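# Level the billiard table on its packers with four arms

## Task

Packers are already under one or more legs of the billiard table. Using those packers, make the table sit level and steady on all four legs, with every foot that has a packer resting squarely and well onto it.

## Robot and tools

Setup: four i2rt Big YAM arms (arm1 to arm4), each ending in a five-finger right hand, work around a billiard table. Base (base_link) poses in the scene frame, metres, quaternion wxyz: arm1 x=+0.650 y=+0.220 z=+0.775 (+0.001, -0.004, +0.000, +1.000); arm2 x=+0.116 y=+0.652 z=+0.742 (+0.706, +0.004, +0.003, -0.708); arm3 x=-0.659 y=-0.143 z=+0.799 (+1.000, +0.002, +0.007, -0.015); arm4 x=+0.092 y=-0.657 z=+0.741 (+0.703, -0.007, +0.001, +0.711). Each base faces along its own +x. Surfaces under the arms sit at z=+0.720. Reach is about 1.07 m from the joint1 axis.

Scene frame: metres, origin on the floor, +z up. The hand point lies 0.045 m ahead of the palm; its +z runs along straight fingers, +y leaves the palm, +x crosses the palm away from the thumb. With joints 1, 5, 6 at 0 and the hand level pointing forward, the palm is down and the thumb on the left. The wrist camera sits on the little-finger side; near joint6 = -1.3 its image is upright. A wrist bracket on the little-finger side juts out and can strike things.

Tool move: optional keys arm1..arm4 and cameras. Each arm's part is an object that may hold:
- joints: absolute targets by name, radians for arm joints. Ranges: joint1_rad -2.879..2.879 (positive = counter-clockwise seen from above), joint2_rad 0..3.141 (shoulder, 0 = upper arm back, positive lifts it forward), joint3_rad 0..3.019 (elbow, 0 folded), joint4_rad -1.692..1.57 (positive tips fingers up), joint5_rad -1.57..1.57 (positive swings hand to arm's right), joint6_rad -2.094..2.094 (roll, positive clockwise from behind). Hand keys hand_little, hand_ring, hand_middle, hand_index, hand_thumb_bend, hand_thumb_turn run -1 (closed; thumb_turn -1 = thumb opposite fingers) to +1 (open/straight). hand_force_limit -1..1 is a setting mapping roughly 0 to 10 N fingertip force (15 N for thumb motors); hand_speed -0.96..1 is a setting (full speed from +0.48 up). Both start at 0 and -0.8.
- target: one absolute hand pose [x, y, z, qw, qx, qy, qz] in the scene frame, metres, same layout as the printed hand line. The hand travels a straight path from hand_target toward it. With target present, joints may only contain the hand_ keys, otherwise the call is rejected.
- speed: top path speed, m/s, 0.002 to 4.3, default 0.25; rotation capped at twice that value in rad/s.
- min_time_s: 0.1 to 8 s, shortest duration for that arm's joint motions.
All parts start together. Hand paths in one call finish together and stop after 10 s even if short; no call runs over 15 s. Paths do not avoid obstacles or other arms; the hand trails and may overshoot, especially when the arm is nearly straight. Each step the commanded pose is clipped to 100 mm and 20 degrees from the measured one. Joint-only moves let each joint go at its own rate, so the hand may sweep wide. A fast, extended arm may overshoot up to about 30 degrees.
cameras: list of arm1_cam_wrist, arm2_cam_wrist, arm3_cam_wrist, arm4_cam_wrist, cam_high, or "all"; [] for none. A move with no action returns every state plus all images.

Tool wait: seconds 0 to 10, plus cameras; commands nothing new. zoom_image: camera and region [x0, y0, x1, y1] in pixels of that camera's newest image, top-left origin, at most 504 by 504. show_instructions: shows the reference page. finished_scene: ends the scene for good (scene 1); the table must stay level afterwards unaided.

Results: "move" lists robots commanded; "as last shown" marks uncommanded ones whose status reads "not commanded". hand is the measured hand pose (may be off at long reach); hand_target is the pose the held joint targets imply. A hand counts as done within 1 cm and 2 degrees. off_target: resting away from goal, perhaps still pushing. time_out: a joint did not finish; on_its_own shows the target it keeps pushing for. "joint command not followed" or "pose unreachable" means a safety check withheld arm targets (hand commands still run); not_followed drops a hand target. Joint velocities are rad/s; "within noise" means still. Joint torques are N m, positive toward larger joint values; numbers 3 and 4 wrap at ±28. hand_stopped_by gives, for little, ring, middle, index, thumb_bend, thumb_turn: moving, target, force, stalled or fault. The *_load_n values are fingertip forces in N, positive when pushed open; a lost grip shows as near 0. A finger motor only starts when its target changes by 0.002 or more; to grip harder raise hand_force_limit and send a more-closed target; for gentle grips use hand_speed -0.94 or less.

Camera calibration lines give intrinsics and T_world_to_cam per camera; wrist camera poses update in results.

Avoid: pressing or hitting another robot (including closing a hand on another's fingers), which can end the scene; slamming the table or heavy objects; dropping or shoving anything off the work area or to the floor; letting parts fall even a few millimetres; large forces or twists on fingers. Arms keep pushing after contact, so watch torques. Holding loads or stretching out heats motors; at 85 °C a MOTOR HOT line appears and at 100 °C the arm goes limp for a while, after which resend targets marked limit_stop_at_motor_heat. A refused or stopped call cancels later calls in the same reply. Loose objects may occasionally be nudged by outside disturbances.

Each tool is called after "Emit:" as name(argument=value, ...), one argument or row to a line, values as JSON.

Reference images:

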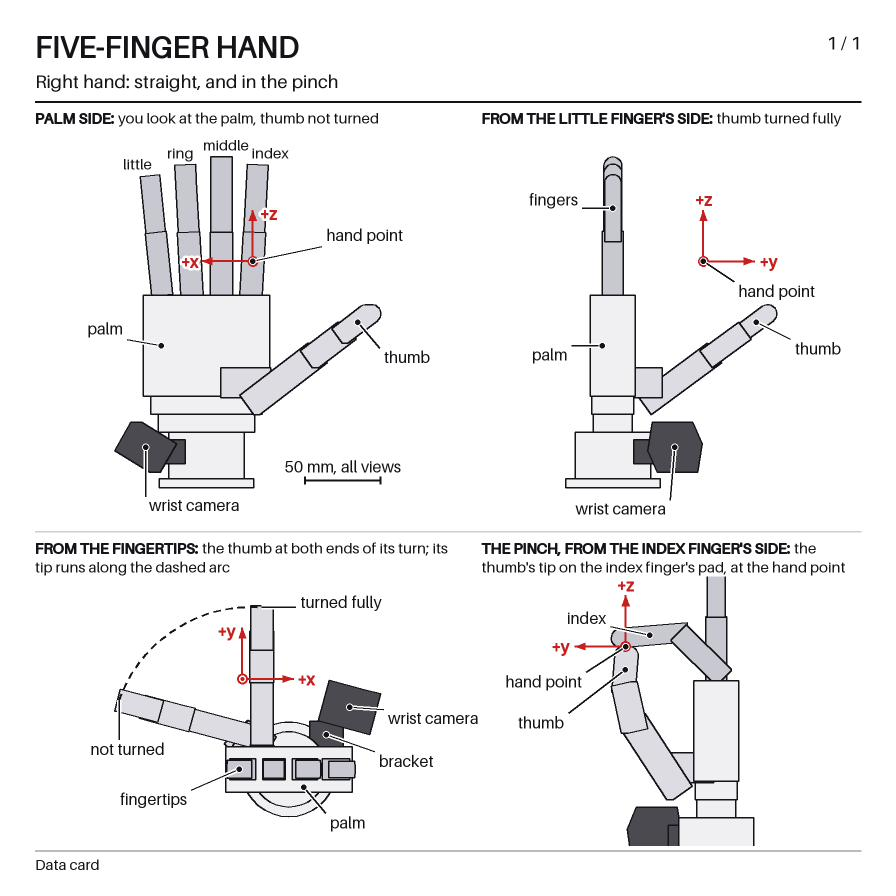

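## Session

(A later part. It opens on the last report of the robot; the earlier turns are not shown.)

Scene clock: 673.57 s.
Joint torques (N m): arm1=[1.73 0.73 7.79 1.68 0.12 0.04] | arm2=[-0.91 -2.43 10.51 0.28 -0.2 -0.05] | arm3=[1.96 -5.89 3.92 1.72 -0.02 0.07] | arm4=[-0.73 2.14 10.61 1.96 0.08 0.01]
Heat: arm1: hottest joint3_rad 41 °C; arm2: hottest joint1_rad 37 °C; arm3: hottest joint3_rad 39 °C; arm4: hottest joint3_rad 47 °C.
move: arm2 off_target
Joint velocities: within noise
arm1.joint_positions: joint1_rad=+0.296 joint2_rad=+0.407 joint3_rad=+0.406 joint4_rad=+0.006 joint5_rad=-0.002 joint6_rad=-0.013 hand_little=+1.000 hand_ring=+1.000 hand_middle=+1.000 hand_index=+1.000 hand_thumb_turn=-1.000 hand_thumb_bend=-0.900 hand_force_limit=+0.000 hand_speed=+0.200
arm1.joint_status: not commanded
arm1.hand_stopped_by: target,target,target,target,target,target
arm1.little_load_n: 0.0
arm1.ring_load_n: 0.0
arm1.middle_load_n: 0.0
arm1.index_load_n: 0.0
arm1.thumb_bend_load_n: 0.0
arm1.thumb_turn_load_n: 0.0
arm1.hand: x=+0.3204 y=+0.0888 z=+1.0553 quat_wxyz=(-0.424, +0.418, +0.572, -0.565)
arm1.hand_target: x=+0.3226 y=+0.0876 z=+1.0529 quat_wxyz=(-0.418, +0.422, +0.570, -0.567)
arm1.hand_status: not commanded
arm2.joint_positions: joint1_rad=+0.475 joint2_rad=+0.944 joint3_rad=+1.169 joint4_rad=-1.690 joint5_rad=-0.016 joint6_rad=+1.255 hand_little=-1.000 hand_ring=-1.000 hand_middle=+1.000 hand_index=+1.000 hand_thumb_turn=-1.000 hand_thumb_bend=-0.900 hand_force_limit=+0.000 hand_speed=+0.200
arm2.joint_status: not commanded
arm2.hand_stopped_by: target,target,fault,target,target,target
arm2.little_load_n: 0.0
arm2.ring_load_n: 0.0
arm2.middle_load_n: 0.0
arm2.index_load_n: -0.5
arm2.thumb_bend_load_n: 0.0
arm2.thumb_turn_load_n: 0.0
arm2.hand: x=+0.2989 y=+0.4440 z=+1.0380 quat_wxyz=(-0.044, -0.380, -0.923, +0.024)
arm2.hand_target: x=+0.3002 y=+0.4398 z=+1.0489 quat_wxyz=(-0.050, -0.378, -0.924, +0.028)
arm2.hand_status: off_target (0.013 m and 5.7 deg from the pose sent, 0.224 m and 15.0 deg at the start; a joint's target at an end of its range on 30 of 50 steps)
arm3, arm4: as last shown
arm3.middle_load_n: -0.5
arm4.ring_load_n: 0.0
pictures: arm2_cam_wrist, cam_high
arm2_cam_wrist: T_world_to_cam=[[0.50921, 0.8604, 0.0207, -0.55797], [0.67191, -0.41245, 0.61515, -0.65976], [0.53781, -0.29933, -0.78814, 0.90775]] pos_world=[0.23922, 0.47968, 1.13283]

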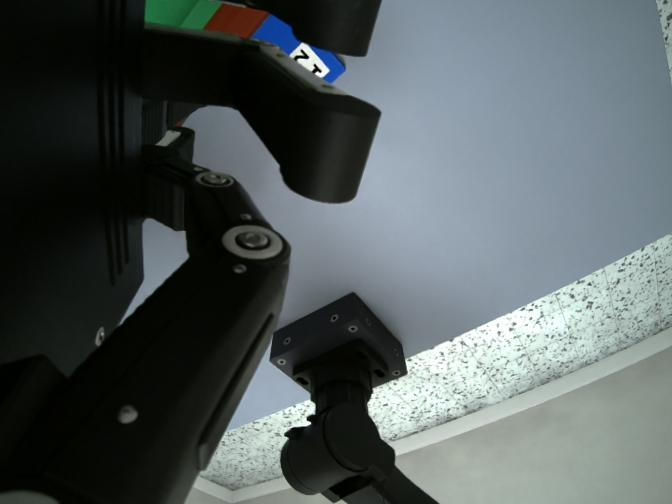

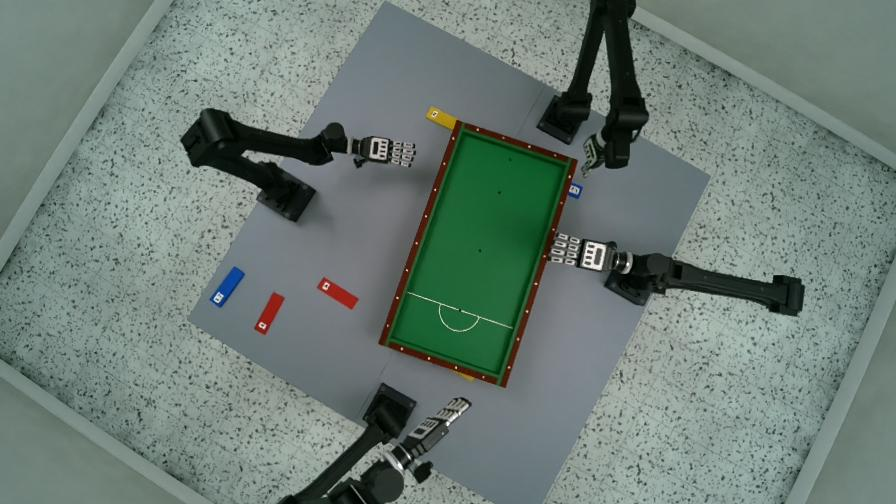

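Emit:
move(
  arm2={"target": [0.376, 0.355, 0.86, 0, 0.5, 0.866, 0], "speed": 0.3},
)

Emit:
move(
  arm2={"target": [0.376, 0.355, 0.804, 0, 0.5, 0.866, 0], "speed": 0.15},
)

Emit:
move(
  arm2={"target": [0.374, 0.39, 0.804, 0, 0.5, 0.866, 0], "speed": 0.1},
)

Scene clock: 682.00 s.
Joint torques (N m): arm1=[1.67 0.79 7.8 1.66 0.12 0.05] | arm2=[0.09 -8.35 7.75 0.85 -0.01 0.02] | arm3=[1.67 -6.18 3.78 1.89 -0.04 0.11] | arm4=[-0.32 2.84 10.65 2.14 0.14 -0.01]
Heat: arm1: hottest joint3_rad 41 °C; arm2: hottest joint3_rad 38 °C; arm3: hottest joint3_rad 39 °C; arm4: hottest joint3_rad 47 °C.
move: arm2 done
Joint velocities: within noise
arm1, arm3, arm4: as last shown
arm2.joint_positions: joint1_rad=+0.571 joint2_rad=+1.325 joint3_rad=+0.979 joint4_rad=-1.241 joint5_rad=+0.003 joint6_rad=+1.614 hand_little=-1.000 hand_ring=-1.000 hand_middle=+1.000 hand_index=+1.000 hand_thumb_turn=-1.000 hand_thumb_bend=-0.900 hand_force_limit=+0.000 hand_speed=+0.200
arm2.joint_status: not commanded
arm2.hand_stopped_by: target,target,fault,target,target,target
arm2.little_load_n: 0.0
arm2.ring_load_n: 0.0
arm2.middle_load_n: 0.0
arm2.index_load_n: 0.0
arm2.thumb_bend_load_n: 0.0
arm2.thumb_turn_load_n: 0.0
arm2.hand: x=+0.3718 y=+0.3585 z=+0.8552 quat_wxyz=(+0.010, -0.499, -0.866, -0.007)
arm2.hand_target: x=+0.3760 y=+0.3550 z=+0.8601 quat_wxyz=(+0.000, -0.500, -0.866, +0.000)
arm2.hand_status: done (0.007 m and 1.4 deg from the pose sent, 0.214 m and 16.3 deg at the start)
arm3.middle_load_n: 0.0
arm3.thumb_bend_load_n: 0.5
pictures: none

Scene clock: 683.03 s.
Joint torques (N m): arm1=[1.73 0.73 7.79 1.68 0.12 0.04] | arm2=[0.09 -7.77 7.1 1.05 0.07 0.06] | arm3=[1.67 -5.71 3.81 1.88 -0.06 0.08] | arm4=[-0.09 2.43 10.63 2.1 0.12 -0.03]
Heat: arm1: hottest joint3_rad 41 °C; arm2: hottest joint3_rad 38 °C; arm3: hottest joint3_rad 39 °C; arm4: hottest joint3_rad 47 °C.
move: arm2 done
Joint velocities: within noise
arm1, arm3, arm4: as last shown
arm2.joint_positions: joint1_rad=+0.571 joint2_rad=+1.379 joint3_rad=+0.884 joint4_rad=-1.078 joint5_rad=+0.003 joint6_rad=+1.615 hand_little=-1.000 hand_ring=-1.000 hand_middle=+1.000 hand_index=+1.000 hand_thumb_turn=-1.000 hand_thumb_bend=-0.900 hand_force_limit=+0.000 hand_speed=+0.200
arm2.joint_status: not commanded
arm2.hand_stopped_by: target,target,fault,target,target,target
arm2.little_load_n: 0.0
arm2.ring_load_n: 0.5
arm2.middle_load_n: 0.0
arm2.index_load_n: 0.0
arm2.thumb_bend_load_n: 0.0
arm2.thumb_turn_load_n: 0.0
arm2.hand: x=+0.3723 y=+0.3580 z=+0.8042 quat_wxyz=(+0.004, -0.499, -0.866, -0.004)
arm2.hand_target: x=+0.3760 y=+0.3550 z=+0.8041 quat_wxyz=(+0.000, -0.500, -0.866, +0.000)
arm2.hand_status: done (0.005 m and 0.7 deg from the pose sent, 0.052 m and 1.4 deg at the start)
arm3.middle_load_n: -0.5
arm3.thumb_bend_load_n: 0.0
pictures: none

Scene clock: 684.07 s.
Joint torques (N m): arm1=[1.73 0.73 7.79 1.68 0.12 0.05] | arm2=[-0.15 -5.71 6.76 0.49 0.06 0.05] | arm3=[1.67 -5.77 3.86 1.98 -0.02 0.1] | arm4=[-0.44 2.26 10.61 2.26 0.08 -0.03]
Heat: arm1: hottest joint3_rad 41 °C; arm2: hottest joint3_rad 38 °C; arm3: hottest joint3_rad 39 °C; arm4: hottest joint3_rad 47 °C.
move: arm2 done
Joint velocities: within noise
arm1, arm3, arm4: as last shown
arm2.joint_positions: joint1_rad=+0.625 joint2_rad=+1.311 joint3_rad=+0.811 joint4_rad=-1.074 joint5_rad=+0.004 joint6_rad=+1.667 hand_little=-1.000 hand_ring=-1.000 hand_middle=+1.000 hand_index=+1.000 hand_thumb_turn=-1.000 hand_thumb_bend=-0.900 hand_force_limit=+0.000 hand_speed=+0.200
arm2.joint_status: not commanded
arm2.hand_stopped_by: target,target,fault,target,target,target
arm2.little_load_n: 0.0
arm2.ring_load_n: 0.0
arm2.middle_load_n: 0.0
arm2.index_load_n: 0.0
arm2.thumb_bend_load_n: 0.0
arm2.thumb_turn_load_n: 0.5
arm2.hand: x=+0.3719 y=+0.3907 z=+0.8018 quat_wxyz=(+0.005, -0.499, -0.867, -0.003)
arm2.hand_target: x=+0.3739 y=+0.3900 z=+0.8041 quat_wxyz=(+0.000, -0.500, -0.866, +0.000)
arm2.hand_status: done (0.003 m and 0.7 deg from the pose sent, 0.032 m and 0.7 deg at the start)
arm3.middle_load_n: 0.0
arm3.index_load_n: -0.5
pictures: none

Emit:
move(
  arm2={"target": [0.376, 0.412, 0.805, 0, 0.5, 0.866, 0], "speed": 0.1},
  cameras=["cam_high"],
)

Emit:
zoom_image(
  camera="cam_high",
  region=[530, 140, 650, 240],
)

Scene clock: 687.00 s.
Joint torques (N m): arm1=[1.73 0.73 7.79 1.66 0.12 0.04] | arm2=[-0.03 -6.36 5.93 0.24 -0.34 0.09] | arm3=[1.32 -5.71 3.88 1.89 -0.06 0.11] | arm4=[-0.56 2.67 10.45 2.03 0.13 -0.01]
Heat: arm1: hottest joint3_rad 41 °C; arm2: hottest joint3_rad 38 °C; arm3: hottest joint3_rad 39 °C; arm4: hottest joint3_rad 47 °C.
move: arm2 off_target
Joint velocities: within noise
arm1, arm3, arm4: as last shown
arm1.middle_load_n: -0.5
arm2.joint_positions: joint1_rad=+0.663 joint2_rad=+1.262 joint3_rad=+0.786 joint4_rad=-1.072 joint5_rad=+0.016 joint6_rad=+1.715 hand_little=-1.000 hand_ring=-1.000 hand_middle=+1.000 hand_index=+1.000 hand_thumb_turn=-1.000 hand_thumb_bend=-0.900 hand_force_limit=+0.000 hand_speed=+0.200
arm2.joint_status: not commanded
arm2.hand_stopped_by: target,target,fault,target,target,target
arm2.little_load_n: 0.0
arm2.ring_load_n: 0.0
arm2.middle_load_n: 0.0
arm2.index_load_n: 0.0
arm2.thumb_bend_load_n: 0.0
arm2.thumb_turn_load_n: 0.0
arm2.hand: x=+0.3755 y=+0.4015 z=+0.8084 quat_wxyz=(-0.005, -0.503, -0.864, +0.007)
arm2.hand_target: x=+0.3759 y=+0.4118 z=+0.8051 quat_wxyz=(+0.000, -0.500, -0.866, +0.000)
arm2.hand_status: off_target (0.011 m and 1.1 deg from the pose sent, 0.022 m and 0.7 deg at the start)
arm3.index_load_n: 0.0
arm3.thumb_bend_load_n: 0.5

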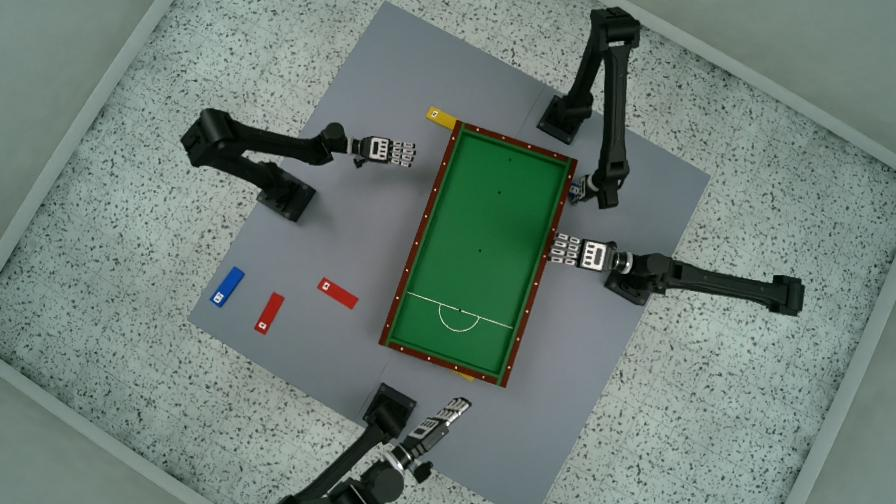

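Scaled by 4.200.

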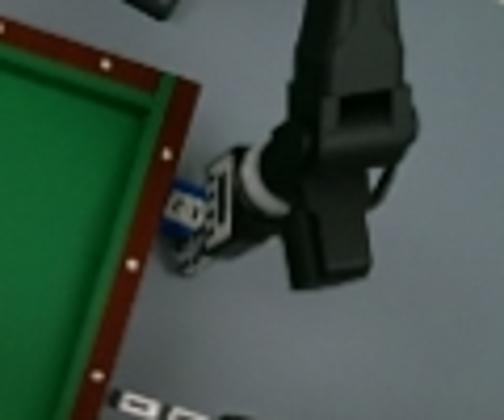

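Emit:
move(
  arm2={"target": [0.378, 0.428, 0.797, 0, 0.5, 0.866, 0], "speed": 0.1},
  cameras=["cam_high"],
)

Emit:
zoom_image(
  camera="cam_high",
  region=[530, 140, 650, 240],
)

Scene clock: 691.20 s.
Joint torques (N m): arm1=[1.73 0.79 7.77 1.69 0.12 0.04] | arm2=[1.67 -5.19 5.16 -0.16 -1.03 0.04] | arm3=[1.38 -5.36 3.78 1.85 -0.05 0.11] | arm4=[0.38 1.96 10.48 1.87 0.09 -0.02]
Heat: arm1: hottest joint3_rad 41 °C; arm2: hottest joint1_rad 37 °C; arm3: hottest joint3_rad 39 °C; arm4: hottest joint3_rad 47 °C.
move: arm2 off_target
Joint velocities: within noise
arm1, arm3, arm4: as last shown
arm1.middle_load_n: 0.0
arm2.joint_positions: joint1_rad=+0.689 joint2_rad=+1.239 joint3_rad=+0.760 joint4_rad=-1.040 joint5_rad=+0.033 joint6_rad=+1.754 hand_little=-1.000 hand_ring=-1.000 hand_middle=+1.000 hand_index=+1.000 hand_thumb_turn=-1.000 hand_thumb_bend=-0.900 hand_force_limit=+0.000 hand_speed=+0.200
arm2.joint_status: not commanded
arm2.hand_stopped_by: target,target,fault,target,target,target
arm2.little_load_n: 0.0
arm2.ring_load_n: 0.0
arm2.middle_load_n: 0.5
arm2.index_load_n: 0.0
arm2.thumb_bend_load_n: 0.0
arm2.thumb_turn_load_n: 0.0
arm2.hand: x=+0.3785 y=+0.4049 z=+0.8068 quat_wxyz=(-0.016, -0.509, -0.860, +0.020)
arm2.hand_target: x=+0.3773 y=+0.4274 z=+0.7972 quat_wxyz=(+0.000, -0.500, -0.866, +0.000)
arm2.hand_status: off_target (0.025 m and 3.2 deg from the pose sent, 0.029 m and 1.1 deg at the start)
arm3.thumb_bend_load_n: 0.0
arm4.thumb_turn_load_n: 0.5

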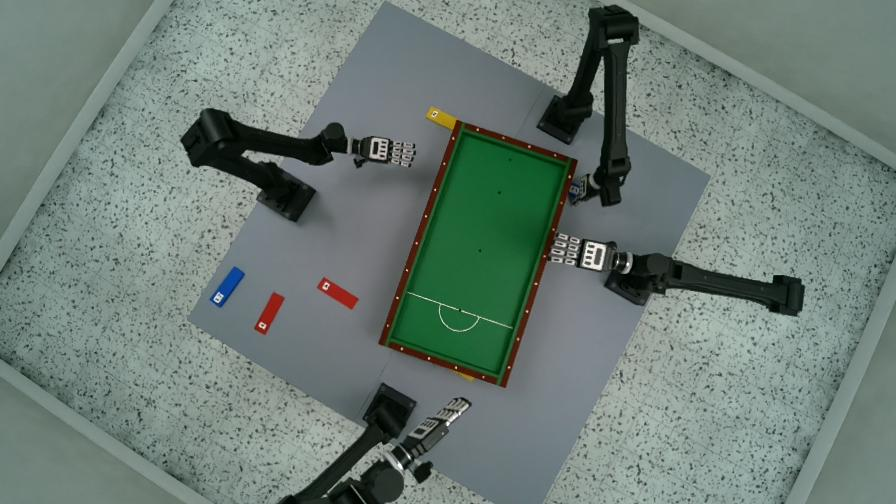

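Scaled by 4.200.

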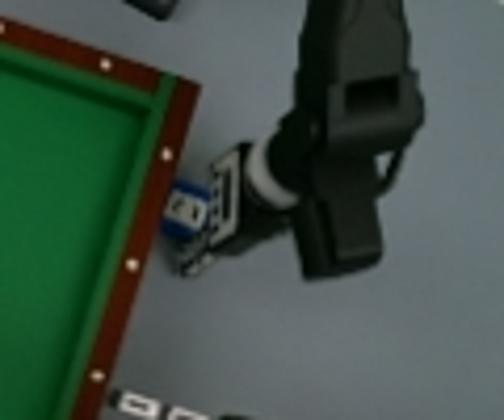

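Emit:
move(
  arm2={"target": [0.378, 0.443, 0.796, 0, 0.5, 0.866, 0], "speed": 0.1},
)

Emit:
move(
  arm2={"target": [0.378, 0.458, 0.796, 0, 0.5, 0.866, 0], "speed": 0.1},
  cameras=["cam_high"],
)

Emit:
zoom_image(
  camera="cam_high",
  region=[530, 140, 650, 240],
)

Scene clock: 696.83 s.
Joint torques (N m): arm1=[1.73 0.73 7.8 1.69 0.12 0.05] | arm2=[0.03 -4.25 5.16 -0.27 -0.61 0.09] | arm3=[1.61 -5.89 3.81 1.89 -0.04 0.09] | arm4=[0.03 2.43 10.39 2.21 0.12 -0.03]
Heat: arm1: hottest joint3_rad 41 °C; arm2: hottest joint1_rad 37 °C; arm3: hottest joint3_rad 39 °C; arm4: hottest joint3_rad 47 °C.
move: arm2 off_target
Joint velocities: within noise
arm1, arm3, arm4: as last shown
arm2.joint_positions: joint1_rad=+0.737 joint2_rad=+1.191 joint3_rad=+0.734 joint4_rad=-1.039 joint5_rad=+0.024 joint6_rad=+1.787 hand_little=-1.000 hand_ring=-1.000 hand_middle=+1.000 hand_index=+1.000 hand_thumb_turn=-1.000 hand_thumb_bend=-0.900 hand_force_limit=+0.000 hand_speed=+0.200
arm2.joint_status: not commanded
arm2.hand_stopped_by: target,target,fault,target,target,target
arm2.little_load_n: 0.0
arm2.ring_load_n: 0.0
arm2.middle_load_n: 0.0
arm2.index_load_n: 0.0
arm2.thumb_bend_load_n: 0.0
arm2.thumb_turn_load_n: 0.0
arm2.hand: x=+0.3860 y=+0.4227 z=+0.8132 quat_wxyz=(-0.030, -0.503, -0.864, +0.018)
arm2.hand_target: x=+0.3775 y=+0.4427 z=+0.7969 quat_wxyz=(+0.000, -0.500, -0.866, +0.000)
arm2.hand_status: off_target (0.028 m and 4.0 deg from the pose sent, 0.040 m and 3.2 deg at the start)
arm4.thumb_turn_load_n: 0.0
pictures: none

Scene clock: 697.83 s.
Joint torques (N m): arm1=[1.73 0.73 7.79 1.68 0.12 0.04] | arm2=[0.91 -2.55 5.04 -0.39 -0.61 0.04] | arm3=[1.44 -5.54 3.75 1.92 -0.05 0.11] | arm4=[-0.67 1.96 10.76 2.25 0.12 -0.04]
Heat: arm1: hottest joint3_rad 41 °C; arm2: hottest joint1_rad 37 °C; arm3: hottest joint3_rad 39 °C; arm4: hottest joint3_rad 47 °C.
move: arm2 off_target
Joint velocities: within noise
arm1: as last shown
arm2.joint_positions: joint1_rad=+0.773 joint2_rad=+1.161 joint3_rad=+0.710 joint4_rad=-1.044 joint5_rad=+0.024 joint6_rad=+1.824 hand_little=-1.000 hand_ring=-1.000 hand_middle=+1.000 hand_index=+1.000 hand_thumb_turn=-1.000 hand_thumb_bend=-0.900 hand_force_limit=+0.000 hand_speed=+0.200
arm2.joint_status: not commanded
arm2.hand_stopped_by: target,target,fault,target,target,target
arm2.little_load_n: 0.0
arm2.ring_load_n: 0.5
arm2.middle_load_n: 0.5
arm2.index_load_n: 0.0
arm2.thumb_bend_load_n: 0.0
arm2.thumb_turn_load_n: 0.0
arm2.hand: x=+0.3873 y=+0.4375 z=+0.8132 quat_wxyz=(-0.031, -0.503, -0.864, +0.017)
arm2.hand_target: x=+0.3775 y=+0.4576 z=+0.7968 quat_wxyz=(+0.000, -0.500, -0.866, +0.000)
arm2.hand_status: off_target (0.028 m and 4.1 deg from the pose sent, 0.040 m and 4.0 deg at the start)
arm3.joint_positions: joint1_rad=+1.055 joint2_rad=+1.498 joint3_rad=+0.336 joint4_rad=+0.993 joint5_rad=+0.588 joint6_rad=+0.088 hand_little=+1.000 hand_ring=+1.000 hand_middle=+1.000 hand_index=+0.985 hand_thumb_turn=-1.000 hand_thumb_bend=-0.900 hand_force_limit=+0.000 hand_speed=+0.200
arm3.joint_status: not commanded
arm3.hand_stopped_by: target,target,target,target,target,target
arm3.little_load_n: 0.0
arm3.ring_load_n: 0.0
arm3.middle_load_n: 0.0
arm3.index_load_n: -0.5
arm3.thumb_bend_load_n: 0.0
arm3.thumb_turn_load_n: 0.0
arm3.hand: x=-0.3540 y=+0.2060 z=+0.8590 quat_wxyz=(-0.549, +0.638, -0.410, +0.351)
arm3.hand_target: x=-0.3600 y=+0.2048 z=+0.8501 quat_wxyz=(-0.542, +0.646, -0.412, +0.345)
arm3.hand_status: not commanded
arm4.joint_positions: joint1_rad=-0.387 joint2_rad=+0.621 joint3_rad=+1.372 joint4_rad=-1.283 joint5_rad=+0.075 joint6_rad=-1.403 hand_little=+1.000 hand_ring=+1.000 hand_middle=+1.000 hand_index=+1.000 hand_thumb_turn=+1.000 hand_thumb_bend=+1.000 hand_force_limit=+0.000 hand_speed=-0.800
arm4.joint_status: not commanded
arm4.hand_stopped_by: target,target,target,target,target,target
arm4.little_load_n: 0.0
arm4.ring_load_n: 0.0
arm4.middle_load_n: 0.0
arm4.index_load_n: 0.0
arm4.thumb_bend_load_n: -0.5
arm4.thumb_turn_load_n: 0.0
arm4.hand: x=+0.2392 y=-0.4541 z=+1.2384 quat_wxyz=(-0.281, +0.764, +0.414, +0.407)
arm4.hand_target: x=+0.2386 y=-0.4553 z=+1.2474 quat_wxyz=(-0.287, +0.760, +0.412, +0.413)
arm4.hand_status: not commanded

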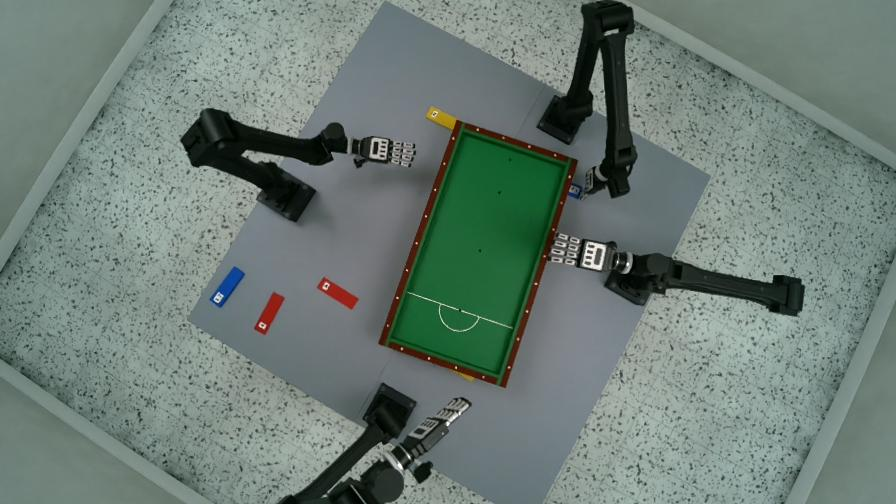

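Scaled by 4.200.

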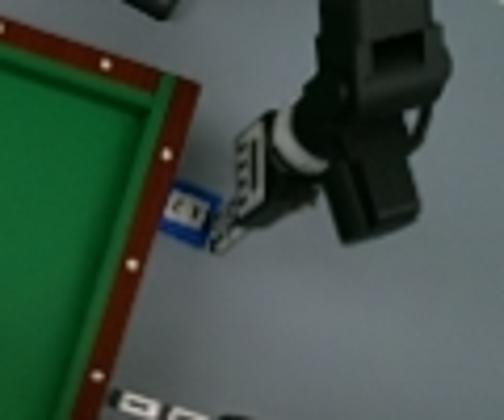

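Emit:
move(
  arm2={"target": [0.38, 0.45, 0.90, 0, 0.5, 0.866, 0], "speed": 0.25},
)

Emit:
move(
  arm2={"target": [0.20, 0.52, 1.12, 0, -0.3827, -0.9239, 0], "speed": 0.3},
  arm1={"joints": {"joint1_rad": -0.035, "joint5_rad": 1.36, "joint4_rad": -0.26}, "min_time_s": 2.5},
)

Emit:
move(
  arm1={"joints": {"joint2_rad": 0.8, "joint3_rad": 0.36}, "min_time_s": 2},
  arm2={"joints": {"hand_ring": 1, "hand_little": 1}},
  cameras=["cam_high", "arm1_cam_wrist", "arm2_cam_wrist"],
)

Scene clock: 713.63 s.
Joint torques (N m): arm1=[1.73 0.79 7.79 1.68 0.12 0.05] | arm2=[0.44 -3.55 9.68 -0.06 -0.1 -0.04] | arm3=[1.61 -5.95 3.79 1.87 -0.02 0.1] | arm4=[-0.91 2.32 10.61 2.39 0.15 -0.06]
Heat: arm1: hottest joint3_rad 41 °C; arm2: hottest joint1_rad 37 °C; arm3: hottest joint3_rad 39 °C; arm4: hottest joint3_rad 47 °C.
move: arm2 done
Joint velocities: within noise
arm1.joint_positions: joint1_rad=+0.296 joint2_rad=+0.407 joint3_rad=+0.406 joint4_rad=+0.006 joint5_rad=-0.002 joint6_rad=-0.013 hand_little=+1.000 hand_ring=+1.000 hand_middle=+1.000 hand_index=+1.000 hand_thumb_turn=-1.000 hand_thumb_bend=-0.900 hand_force_limit=+0.000 hand_speed=+0.200
arm1.joint_status: not commanded
arm1.hand_stopped_by: target,target,target,target,target,target
arm1.little_load_n: 0.0
arm1.ring_load_n: 0.0
arm1.middle_load_n: 0.0
arm1.index_load_n: 0.0
arm1.thumb_bend_load_n: 0.0
arm1.thumb_turn_load_n: 0.0
arm1.hand: x=+0.3204 y=+0.0888 z=+1.0553 quat_wxyz=(-0.424, +0.418, +0.572, -0.565)
arm1.hand_target: x=+0.3226 y=+0.0876 z=+1.0529 quat_wxyz=(-0.418, +0.422, +0.570, -0.567)
arm1.hand_status: not commanded
arm2.joint_positions: joint1_rad=+0.774 joint2_rad=+1.081 joint3_rad=+0.881 joint4_rad=-1.370 joint5_rad=+0.009 joint6_rad=+1.824 hand_little=-1.000 hand_ring=-1.000 hand_middle=+1.000 hand_index=+1.000 hand_thumb_turn=-1.000 hand_thumb_bend=-0.900 hand_force_limit=+0.000 hand_speed=+0.200
arm2.joint_status: not commanded
arm2.hand_stopped_by: target,target,fault,target,target,target
arm2.little_load_n: 0.0
arm2.ring_load_n: 0.0
arm2.middle_load_n: 0.0
arm2.index_load_n: 0.0
arm2.thumb_bend_load_n: 0.0
arm2.thumb_turn_load_n: 0.0
arm2.hand: x=+0.3762 y=+0.4526 z=+0.8923 quat_wxyz=(+0.003, -0.502, -0.865, +0.000)
arm2.hand_target: x=+0.3800 y=+0.4500 z=+0.9000 quat_wxyz=(+0.000, -0.500, -0.866, +0.000)
arm2.hand_status: done (0.009 m and 0.5 deg from the pose sent, 0.088 m and 4.1 deg at the start)
arm3, arm4: as last shown
arm3.index_load_n: 0.0
arm4.thumb_bend_load_n: 0.0
pictures: none

Scene clock: 716.47 s.
Joint torques (N m): arm1=[0.67 1.49 7.31 1.13 0.36 0.03] | arm2=[-0.62 3.66 9.78 1.22 -0.22 -0.07] | arm3=[1.55 -5.89 3.86 1.88 0 0.07] | arm4=[-0.56 1.73 10.45 2.19 0.12 -0.06]
Heat: arm1: hottest joint3_rad 41 °C; arm2: hottest joint1_rad 37 °C; arm3: hottest joint3_rad 39 °C; arm4: hottest joint3_rad 47 °C.
move: arm1 done; arm2 off_target
Joint velocities: within noise
arm1.joint_positions: joint1_rad=-0.027 joint2_rad=+0.406 joint3_rad=+0.406 joint4_rad=-0.253 joint5_rad=+1.358 joint6_rad=-0.013 hand_little=+1.000 hand_ring=+1.000 hand_middle=+1.000 hand_index=+1.000 hand_thumb_turn=-1.000 hand_thumb_bend=-0.900 hand_force_limit=+0.000 hand_speed=+0.200
arm1.joint_status: all done
arm1.hand_stopped_by: target,target,target,target,target,target
arm1.little_load_n: 0.0
arm1.ring_load_n: 0.0
arm1.middle_load_n: 0.0
arm1.index_load_n: 0.0
arm1.thumb_bend_load_n: 0.0
arm1.thumb_turn_load_n: 0.0
arm1.hand: x=+0.4462 y=+0.4092 z=+1.0211 quat_wxyz=(-0.687, +0.708, +0.160, +0.031)
arm1.hand_target: x=+0.4491 y=+0.4107 z=+1.0189 quat_wxyz=(-0.687, +0.709, +0.155, +0.033)
arm1.hand_status: not commanded
arm2.joint_positions: joint1_rad=+0.100 joint2_rad=+0.463 joint3_rad=+1.147 joint4_rad=-1.689 joint5_rad=-0.036 joint6_rad=+0.840 hand_little=-1.000 hand_ring=-1.000 hand_middle=+1.000 hand_index=+1.000 hand_thumb_turn=-1.000 hand_thumb_bend=-0.900 hand_force_limit=+0.000 hand_speed=+0.200
arm2.joint_status: not commanded
arm2.hand_stopped_by: target,target,fault,target,target,target
arm2.little_load_n: 0.0
arm2.ring_load_n: 0.0
arm2.middle_load_n: 0.0
arm2.index_load_n: 0.0
arm2.thumb_bend_load_n: 0.0
arm2.thumb_turn_load_n: 0.0
arm2.hand: x=+0.2012 y=+0.5186 z=+1.1090 quat_wxyz=(-0.140, -0.344, -0.898, +0.236)
arm2.hand_target: x=+0.2005 y=+0.5191 z=+1.1190 quat_wxyz=(-0.142, -0.343, -0.897, +0.241)
arm2.hand_status: off_target (0.011 m and 32.1 deg from the pose sent, 0.296 m and 15.3 deg at the start; pose on its path clipped on 57 of 85 steps; a joint's target at an end of its range on 71 of 85 steps)
arm3, arm4: as last shown
pictures: none

Scene clock: 718.80 s.
Joint torques (N m): arm1=[0.67 -0.73 6.42 1.01 0.66 0.03] | arm2=[-0.26 5.07 9.51 0.88 -0.12 -0.08] | arm3=[1.55 -6.01 3.86 1.88 -0.03 0.1] | arm4=[-0.09 2.08 10.48 2.03 0.09 -0.04]
Heat: arm1: hottest joint3_rad 41 °C; arm2: hottest joint1_rad 37 °C; arm3: hottest joint3_rad 39 °C; arm4: hottest joint3_rad 47 °C.
move: arm1 done; arm2 done
Joint velocities: within noise
arm1.joint_positions: joint1_rad=-0.027 joint2_rad=+0.797 joint3_rad=+0.366 joint4_rad=-0.254 joint5_rad=+1.358 joint6_rad=-0.013 hand_little=+1.000 hand_ring=+1.000 hand_middle=+1.000 hand_index=+1.000 hand_thumb_turn=-1.000 hand_thumb_bend=-0.900 hand_force_limit=+0.000 hand_speed=+0.200
arm1.joint_status: all done
arm1.hand_stopped_by: target,target,target,target,target,target
arm1.little_load_n: 0.0
arm1.ring_load_n: 0.0
arm1.middle_load_n: 0.0
arm1.index_load_n: 0.0
arm1.thumb_bend_load_n: 0.0
arm1.thumb_turn_load_n: 0.0
arm1.hand: x=+0.4281 y=+0.4099 z=+0.9243 quat_wxyz=(-0.633, +0.689, +0.304, +0.181)
arm1.hand_target: x=+0.4316 y=+0.4115 z=+0.9211 quat_wxyz=(-0.631, +0.691, +0.301, +0.185)
arm1.hand_status: not commanded
arm2.joint_positions: joint1_rad=+0.100 joint2_rad=+0.463 joint3_rad=+1.147 joint4_rad=-1.689 joint5_rad=-0.037 joint6_rad=+0.840 hand_little=+1.000 hand_ring=+1.000 hand_middle=+1.000 hand_index=+1.000 hand_thumb_turn=-1.000 hand_thumb_bend=-0.900 hand_force_limit=+0.000 hand_speed=+0.200
arm2.joint_status: all done
arm2.hand_stopped_by: target,target,fault,target,target,target
arm2.little_load_n: 0.0
arm2.ring_load_n: 0.0
arm2.middle_load_n: 0.0
arm2.index_load_n: 0.0
arm2.thumb_bend_load_n: 0.0
arm2.thumb_turn_load_n: -0.5
arm2.hand: x=+0.2013 y=+0.5187 z=+1.1090 quat_wxyz=(-0.141, -0.344, -0.898, +0.236)
arm2.hand_target: x=+0.2005 y=+0.5191 z=+1.1191 quat_wxyz=(-0.142, -0.343, -0.897, +0.241)
arm2.hand_status: not commanded
arm3, arm4: as last shown
pictures: arm1_cam_wrist, arm2_cam_wrist, cam_high
arm1_cam_wrist: T_world_to_cam=[[0.81171, 0.06122, -0.58084, 0.16653], [-0.39951, -0.66724, -0.62863, 1.0241], [-0.42605, 0.74232, -0.51715, 0.46753]] pos_world=[0.47316, 0.32607, 0.98229]
arm2_cam_wrist: T_world_to_cam=[[0.48331, 0.7931, -0.37069, -0.09982], [0.66794, -0.06034, 0.74176, -0.92925], [0.56592, -0.6061, -0.55891, 0.93778]] pos_world=[0.13822, 0.59148, 1.17641]

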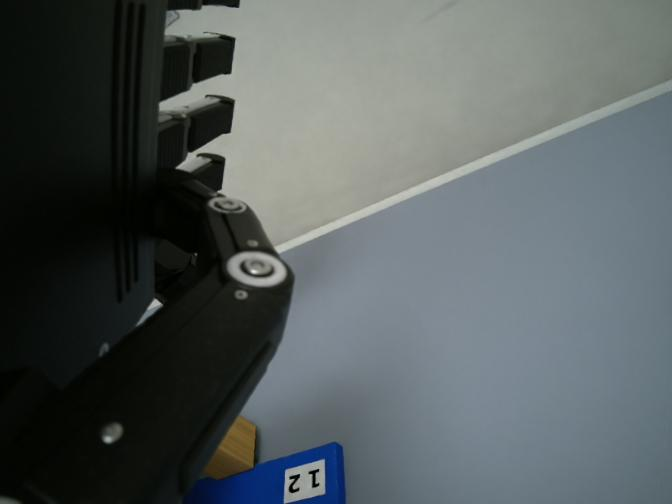

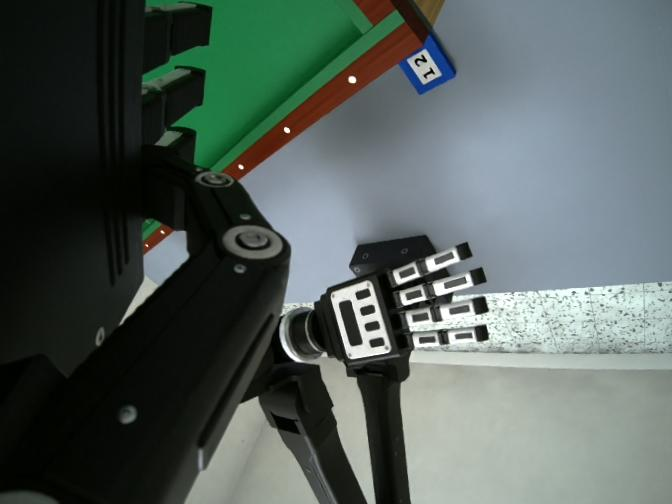

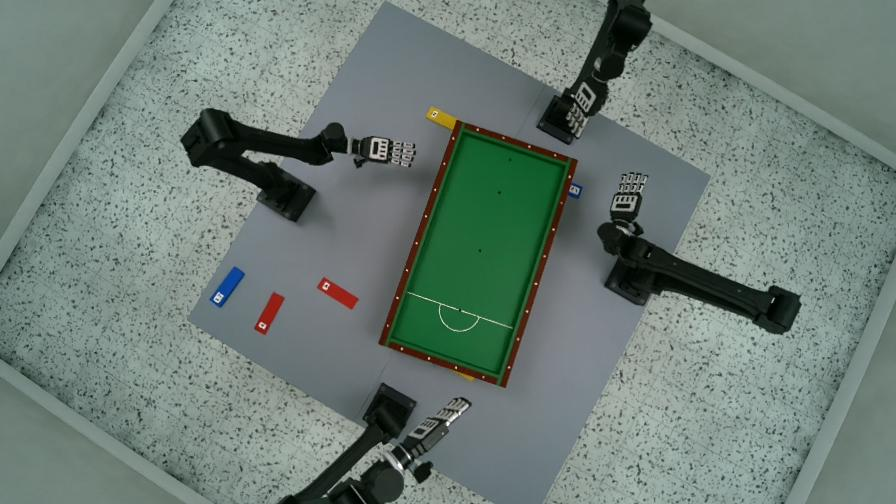

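Emit:
zoom_image(
  camera="arm1_cam_wrist",
  region=[170, 380, 370, 504],
)

Emit:
move(
  arm1={"joints": {"joint4_rad": -0.65, "joint1_rad": 0.15}, "min_time_s": 1.5},
  cameras=["arm1_cam_wrist"],
)

Scaled by 2.520 from the camera's image (finer frame: 960x720).

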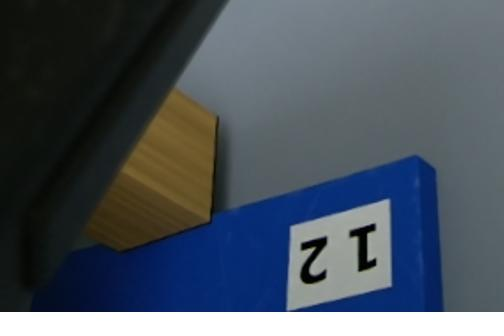

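Scene clock: 722.70 s.
Joint torques (N m): arm1=[2.14 -0.32 6.23 0.72 0.86 0.02] | arm2=[-0.85 3.66 9.28 1.09 -0.1 -0.13] | arm3=[1.73 -5.83 3.82 1.81 -0.02 0.12] | arm4=[-0.79 2.32 10.67 2.1 0.1 -0.02]
Heat: arm1: hottest joint3_rad 41 °C; arm2: hottest joint1_rad 37 °C; arm3: hottest joint3_rad 39 °C; arm4: hottest joint3_rad 47 °C.
move: arm1 done
Joint velocities: arm1=[within noise] | arm2=[within noise] | arm3=[-0.015 -0.044 -0.007 0.002 0.081 0.037] | arm4=[within noise]
arm1.joint_positions: joint1_rad=+0.141 joint2_rad=+0.797 joint3_rad=+0.366 joint4_rad=-0.642 joint5_rad=+1.358 joint6_rad=-0.013 hand_little=+1.000 hand_ring=+1.000 hand_middle=+1.000 hand_index=+1.000 hand_thumb_turn=-1.000 hand_thumb_bend=-0.900 hand_force_limit=+0.000 hand_speed=+0.200
arm1.joint_status: all done
arm1.hand_stopped_by: target,target,target,target,target,target
arm1.little_load_n: 0.0
arm1.ring_load_n: 0.0
arm1.middle_load_n: 0.0
arm1.index_load_n: 0.0
arm1.thumb_bend_load_n: 0.0
arm1.thumb_turn_load_n: 0.0
arm1.hand: x=+0.4569 y=+0.3783 z=+0.9070 quat_wxyz=(-0.582, +0.607, +0.474, +0.261)
arm1.hand_target: x=+0.4579 y=+0.3769 z=+0.9044 quat_wxyz=(-0.582, +0.605, +0.476, +0.261)
arm1.hand_status: not commanded
arm2, arm3, arm4: as last shown
arm2.index_load_n: 0.5
arm2.thumb_turn_load_n: 0.0
arm1_cam_wrist: T_world_to_cam=[[0.94835, 0.21783, -0.23062, -0.30429], [-0.01823, -0.68836, -0.72514, 0.92502], [-0.31671, 0.69189, -0.64883, 0.58284]] pos_world=[0.49003, 0.29977, 0.97876]

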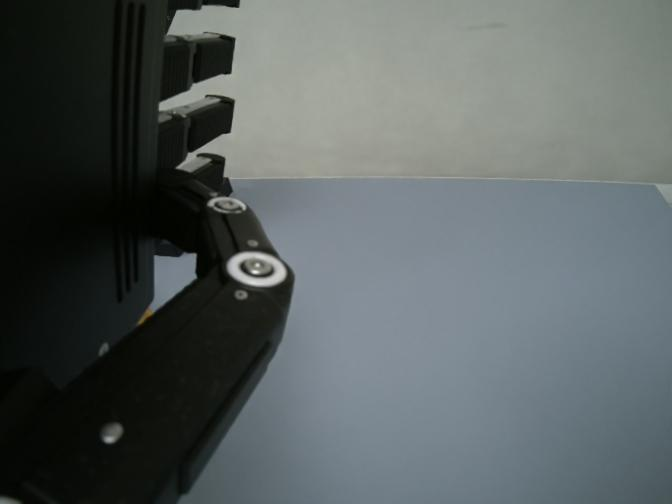

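Emit:
move(
  arm1={"joints": {"joint4_rad": -0.5, "joint1_rad": -0.2}, "min_time_s": 1.5},
  cameras=["arm1_cam_wrist"],
)

Scene clock: 732.60 s.
Joint torques (N m): arm1=[0.73 -0.5 6.32 1.59 0.81 0.03] | arm2=[-0.21 4.66 9.59 1.32 -0.1 -0.06] | arm3=[1.73 -5.95 3.78 1.85 -0.05 0.1] | arm4=[-0.38 2.67 10.58 2.28 0.12 -0.02]
Heat: arm1: hottest joint3_rad 41 °C; arm2: hottest joint3_rad 38 °C; arm3: hottest joint3_rad 39 °C; arm4: hottest joint3_rad 47 °C.
move: arm1 done
Joint velocities: within noise
arm1.joint_positions: joint1_rad=-0.192 joint2_rad=+0.797 joint3_rad=+0.366 joint4_rad=-0.514 joint5_rad=+1.358 joint6_rad=-0.013 hand_little=+1.000 hand_ring=+1.000 hand_middle=+1.000 hand_index=+1.000 hand_thumb_turn=-1.000 hand_thumb_bend=-0.900 hand_force_limit=+0.000 hand_speed=+0.200
arm1.joint_status: all done
arm1.hand_stopped_by: target,target,target,target,target,target
arm1.little_load_n: 0.0
arm1.ring_load_n: 0.0
arm1.middle_load_n: 0.0
arm1.index_load_n: 0.0
arm1.thumb_bend_load_n: 0.0
arm1.thumb_turn_load_n: 0.0
arm1.hand: x=+0.5001 y=+0.4363 z=+0.9106 quat_wxyz=(-0.562, +0.691, +0.328, +0.316)
arm1.hand_target: x=+0.5006 y=+0.4376 z=+0.9085 quat_wxyz=(-0.564, +0.695, +0.318, +0.313)
arm1.hand_status: not commanded
arm2, arm3, arm4: as last shown
arm2.index_load_n: 0.0
arm3.thumb_bend_load_n: 0.5
arm1_cam_wrist: T_world_to_cam=[[0.93069, -0.09679, -0.35277, -0.09965], [-0.33269, -0.62493, -0.70625, 1.08074], [-0.1521, 0.77466, -0.61381, 0.40842]] pos_world=[0.51441, 0.34935, 0.97881]

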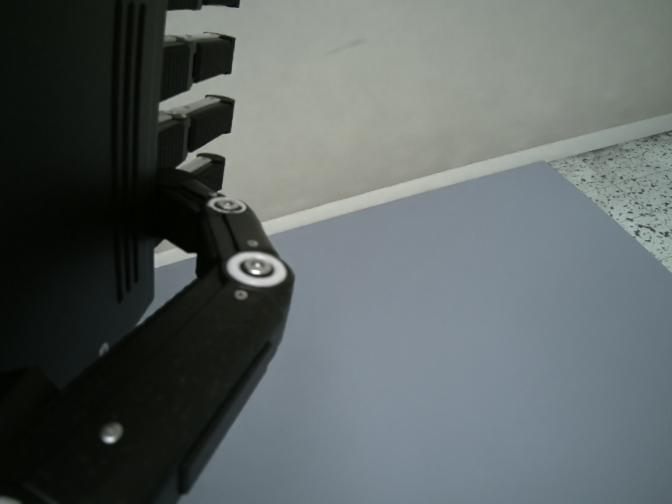

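Emit:
move(
  arm1={"target": [0.45, 0.355, 0.965, -0.6464, 0.6599, 0.3629, 0.1251], "speed": 0.3},
  cameras=["arm1_cam_wrist"],
)

Scene clock: 738.57 s.
Joint torques (N m): arm1=[2.2 1.61 10.95 0.61 1 -0.01] | arm2=[-0.79 3.78 9.65 1.07 -0.12 -0.1] | arm3=[1.61 -5.83 3.81 1.87 -0.05 0.08] | arm4=[-0.15 2.49 10.61 2.07 0.11 -0.06]
Heat: arm1: hottest joint3_rad 41 °C; arm2: hottest joint3_rad 38 °C; arm3: hottest joint3_rad 39 °C; arm4: hottest joint3_rad 47 °C.
move: arm1 off_target
Joint velocities: within noise
arm1.joint_positions: joint1_rad=+0.266 joint2_rad=+0.646 joint3_rad=+0.435 joint4_rad=-1.111 joint5_rad=+1.429 joint6_rad=+0.578 hand_little=+1.000 hand_ring=+1.000 hand_middle=+1.000 hand_index=+1.000 hand_thumb_turn=-1.000 hand_thumb_bend=-0.900 hand_force_limit=+0.000 hand_speed=+0.200
arm1.joint_status: not commanded
arm1.hand_stopped_by: target,target,target,target,target,target
arm1.little_load_n: 0.0
arm1.ring_load_n: 0.0
arm1.middle_load_n: 0.0
arm1.index_load_n: -0.5
arm1.thumb_bend_load_n: 0.0
arm1.thumb_turn_load_n: 0.0
arm1.hand: x=+0.4649 y=+0.3607 z=+0.9436 quat_wxyz=(-0.640, +0.653, +0.378, +0.147)
arm1.hand_target: x=+0.4508 y=+0.3555 z=+0.9646 quat_wxyz=(-0.646, +0.660, +0.363, +0.124)
arm1.hand_status: off_target (0.027 m and 3.2 deg from the pose sent, 0.110 m and 24.6 deg at the start)
arm2, arm3, arm4: as last shown
arm3.thumb_bend_load_n: 0.0
arm1_cam_wrist: T_world_to_cam=[[0.81922, 0.20392, -0.536, 0.05361], [-0.24692, -0.71815, -0.65061, 0.98638], [-0.5176, 0.66534, -0.53797, 0.6196]] pos_world=[0.52035, 0.28519, 1.00381]

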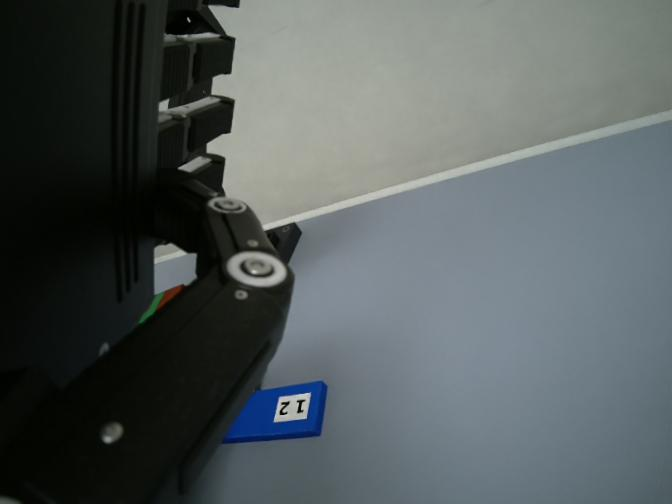

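Emit:
move(
  arm1={"target": [0.44, 0.37, 0.955, -0.6583, 0.5869, 0.4720, 0.0110], "speed": 0.3},
  cameras=["arm1_cam_wrist"],
)

Emit:
zoom_image(
  camera="arm1_cam_wrist",
  region=[200, 300, 450, 487],
)

Scene clock: 745.10 s.
Joint torques (N m): arm1=[0.62 2.96 7.41 2.26 0.12 -0.19] | arm2=[-0.85 4.01 9.55 1.05 -0.14 -0.12] | arm3=[1.44 -5.6 3.81 1.81 -0.03 0.08] | arm4=[-0.44 2.55 10.58 2.17 0.11 -0.04]
Heat: arm1: hottest joint3_rad 41 °C; arm2: hottest joint3_rad 38 °C; arm3: hottest joint3_rad 39 °C; arm4: hottest joint3_rad 47 °C.
move: arm1 done
Joint velocities: within noise
arm1.joint_positions: joint1_rad=+0.048 joint2_rad=+0.135 joint3_rad=+0.246 joint4_rad=-0.348 joint5_rad=+0.938 joint6_rad=-0.494 hand_little=+1.000 hand_ring=+1.000 hand_middle=+1.000 hand_index=+1.000 hand_thumb_turn=-1.000 hand_thumb_bend=-0.900 hand_force_limit=+0.000 hand_speed=+0.200
arm1.joint_status: not commanded
arm1.hand_stopped_by: target,target,target,target,target,target
arm1.little_load_n: 0.0
arm1.ring_load_n: 0.0
arm1.middle_load_n: 0.0
arm1.index_load_n: 0.0
arm1.thumb_bend_load_n: 0.0
arm1.thumb_turn_load_n: 0.0
arm1.hand: x=+0.4397 y=+0.3678 z=+0.9547 quat_wxyz=(-0.655, +0.588, +0.475, +0.009)
arm1.hand_target: x=+0.4401 y=+0.3699 z=+0.9550 quat_wxyz=(-0.658, +0.587, +0.472, +0.011)
arm1.hand_status: done (0.002 m and 0.6 deg from the pose sent, 0.029 m and 20.5 deg at the start)
arm2, arm3, arm4: as last shown
arm2.index_load_n: -0.5
arm3.index_load_n: -0.5
arm1_cam_wrist: T_world_to_cam=[[0.67264, 0.45759, -0.58152, 0.09336], [-0.00532, -0.78286, -0.62218, 0.88288], [-0.73995, 0.42159, -0.52415, 0.78201]] pos_world=[0.52055, 0.31876, 1.01348]

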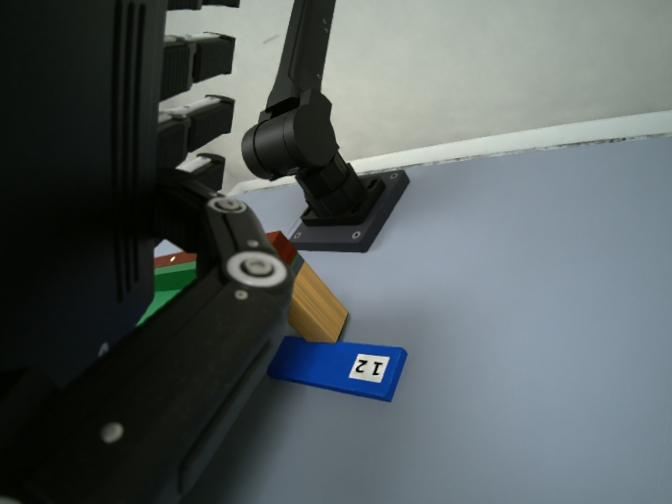

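Scaled by 2.016 from the camera's image (finer frame: 960x720).

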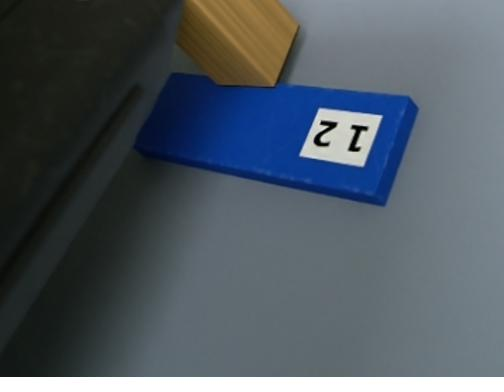

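Emit:
zoom_image(
  camera="arm1_cam_wrist",
  region=[260, 300, 360, 375],
)

Scaled by 5.040 from the camera's image (finer frame: 960x720).

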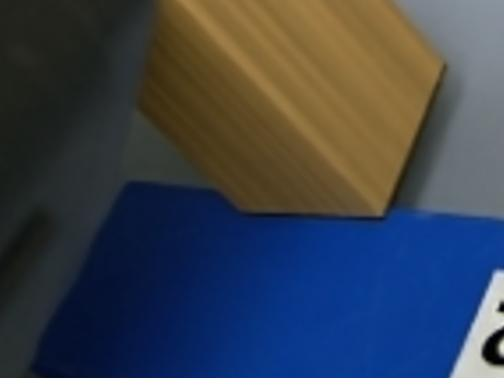

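Emit:
move(
  arm2={"target": [-0.27, 0.47, 1.05, 0, -0.3827, -0.9239, 0], "speed": 0.4},
)

Emit:
move(
  arm2={"target": [-0.27, 0.44, 0.88, 0, -0.3827, -0.9239, 0], "speed": 0.3},
  cameras=["arm2_cam_wrist"],
)

Scene clock: 773.10 s.
Joint torques (N m): arm1=[0.62 2.96 7.39 2.28 0.12 -0.21] | arm2=[-0.97 -12.63 10.89 0.59 0.14 -0.11] | arm3=[1.61 -5.77 3.74 1.89 -0.05 0.09] | arm4=[-0.62 2.37 10.48 2.02 0.13 -0.02]
Heat: arm1: hottest joint3_rad 41 °C; arm2: hottest joint3_rad 39 °C; arm3: hottest joint3_rad 39 °C; arm4: hottest joint3_rad 47 °C.
move: arm2 off_target
Joint velocities: within noise
arm1: as last shown
arm1.joint_positions: joint1_rad=+0.048 joint2_rad=+0.135 joint3_rad=+0.246 joint4_rad=-0.348 joint5_rad=+0.938 joint6_rad=-0.495 hand_little=+1.000 hand_ring=+1.000 hand_middle=+1.000 hand_index=+1.000 hand_thumb_turn=-1.000 hand_thumb_bend=-0.900 hand_force_limit=+0.000 hand_speed=+0.200
arm1.ring_load_n: -0.5
arm2.joint_positions: joint1_rad=-1.151 joint2_rad=+1.607 joint3_rad=+1.751 joint4_rad=-1.693 joint5_rad=-0.013 joint6_rad=-0.362 hand_little=+1.000 hand_ring=+1.000 hand_middle=+1.000 hand_index=+1.000 hand_thumb_turn=-1.000 hand_thumb_bend=-0.900 hand_force_limit=+0.000 hand_speed=+0.200
arm2.joint_status: not commanded
arm2.hand_stopped_by: target,target,fault,target,target,target
arm2.little_load_n: 0.0
arm2.ring_load_n: 0.0
arm2.middle_load_n: 0.0
arm2.index_load_n: 0.0
arm2.thumb_bend_load_n: -0.5
arm2.thumb_turn_load_n: 0.0
arm2.hand: x=-0.2639 y=+0.4698 z=+1.0319 quat_wxyz=(+0.004, -0.385, -0.923, +0.008)
arm2.hand_target: x=-0.2693 y=+0.4703 z=+1.0491 quat_wxyz=(+0.020, -0.383, -0.923, +0.022)
arm2.hand_status: off_target (0.019 m and 1.0 deg from the pose sent, 0.477 m and 32.1 deg at the start; a joint's target at an end of its range on 59 of 59 steps)
arm3.joint_positions: joint1_rad=+1.055 joint2_rad=+1.498 joint3_rad=+0.336 joint4_rad=+0.993 joint5_rad=+0.588 joint6_rad=+0.088 hand_little=+1.000 hand_ring=+1.000 hand_middle=+1.000 hand_index=+0.985 hand_thumb_turn=-1.000 hand_thumb_bend=-0.900 hand_force_limit=+0.000 hand_speed=+0.200
arm3.joint_status: not commanded
arm3.hand_stopped_by: target,target,target,target,target,target
arm3.little_load_n: 0.0
arm3.ring_load_n: 0.0
arm3.middle_load_n: 0.0
arm3.index_load_n: 0.0
arm3.thumb_bend_load_n: 0.0
arm3.thumb_turn_load_n: 0.0
arm3.hand: x=-0.3540 y=+0.2060 z=+0.8590 quat_wxyz=(-0.549, +0.638, -0.410, +0.351)
arm3.hand_target: x=-0.3600 y=+0.2048 z=+0.8501 quat_wxyz=(-0.542, +0.646, -0.412, +0.345)
arm3.hand_status: not commanded
arm4.joint_positions: joint1_rad=-0.387 joint2_rad=+0.621 joint3_rad=+1.372 joint4_rad=-1.283 joint5_rad=+0.075 joint6_rad=-1.403 hand_little=+1.000 hand_ring=+1.000 hand_middle=+1.000 hand_index=+1.000 hand_thumb_turn=+1.000 hand_thumb_bend=+1.000 hand_force_limit=+0.000 hand_speed=-0.800
arm4.joint_status: not commanded
arm4.hand_stopped_by: target,target,target,target,target,target
arm4.little_load_n: 0.0
arm4.ring_load_n: -0.5
arm4.middle_load_n: 0.0
arm4.index_load_n: 0.0
arm4.thumb_bend_load_n: 0.0
arm4.thumb_turn_load_n: 0.0
arm4.hand: x=+0.2392 y=-0.4541 z=+1.2384 quat_wxyz=(-0.281, +0.764, +0.414, +0.407)
arm4.hand_target: x=+0.2386 y=-0.4553 z=+1.2474 quat_wxyz=(-0.287, +0.760, +0.412, +0.413)
arm4.hand_status: not commanded
pictures: none

Scene clock: 774.37 s.
Joint torques (N m): arm1=[0.67 2.96 7.41 2.29 0.12 -0.21] | arm2=[-0.21 -12.98 8.25 1.07 0.16 0.01] | arm3=[1.38 -5.6 3.84 1.89 -0.03 0.14] | arm4=[-0.56 2.49 10.66 2.04 0.13 -0.04]
Heat: arm1: hottest joint3_rad 41 °C; arm2: hottest joint3_rad 39 °C; arm3: hottest joint3_rad 39 °C; arm4: hottest joint3_rad 47 °C.
move: arm2 done
Joint velocities: within noise
arm1, arm3, arm4: as last shown
arm1.ring_load_n: 0.0
arm2.joint_positions: joint1_rad=-1.100 joint2_rad=+1.695 joint3_rad=+1.443 joint4_rad=-1.341 joint5_rad=-0.011 joint6_rad=-0.322 hand_little=+1.000 hand_ring=+1.000 hand_middle=+1.000 hand_index=+1.000 hand_thumb_turn=-1.000 hand_thumb_bend=-0.900 hand_force_limit=+0.000 hand_speed=+0.200
arm2.joint_status: not commanded
arm2.hand_stopped_by: target,target,fault,target,target,target
arm2.little_load_n: 0.0
arm2.ring_load_n: 0.0
arm2.middle_load_n: 0.0
arm2.index_load_n: 0.0
arm2.thumb_bend_load_n: 0.0
arm2.thumb_turn_load_n: 0.0
arm2.hand: x=-0.2651 y=+0.4440 z=+0.8760 quat_wxyz=(-0.009, -0.380, -0.925, -0.009)
arm2.hand_target: x=-0.2700 y=+0.4400 z=+0.8801 quat_wxyz=(+0.000, -0.383, -0.924, +0.000)
arm2.hand_status: done (0.007 m and 1.5 deg from the pose sent, 0.155 m and 1.0 deg at the start)
arm4.ring_load_n: 0.0
arm2_cam_wrist: T_world_to_cam=[[0.50901, 0.85741, 0.07588, -0.3145], [0.69528, -0.46153, 0.55098, -0.09689], [0.50743, -0.2277, -0.83107, 1.08118]] pos_world=[-0.32117, 0.47112, 0.97578]

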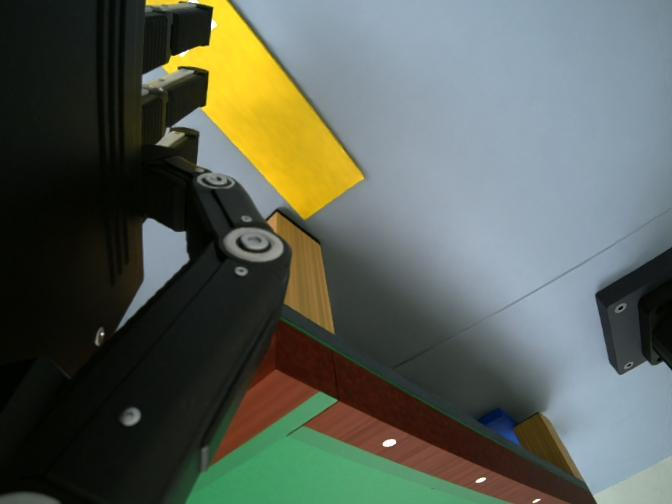

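Emit:
zoom_image(
  camera="arm2_cam_wrist",
  region=[255, 165, 395, 345],
)

Emit:
zoom_image(
  camera="arm2_cam_wrist",
  region=[460, 390, 600, 500],
)

Scaled by 2.800 from the camera's image (finer frame: 960x720).

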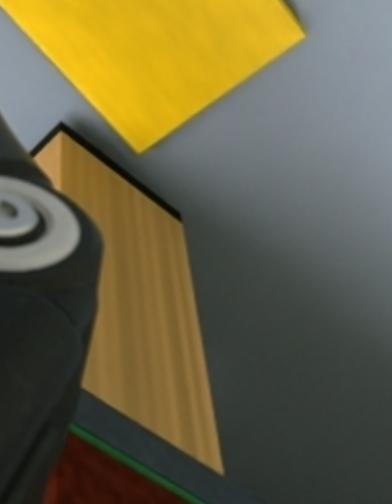

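Scaled by 3.600 from the camera's image (finer frame: 960x720).

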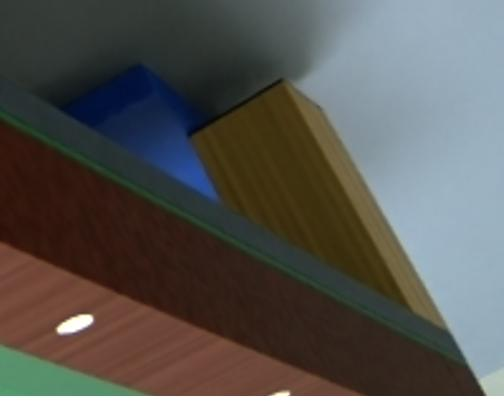

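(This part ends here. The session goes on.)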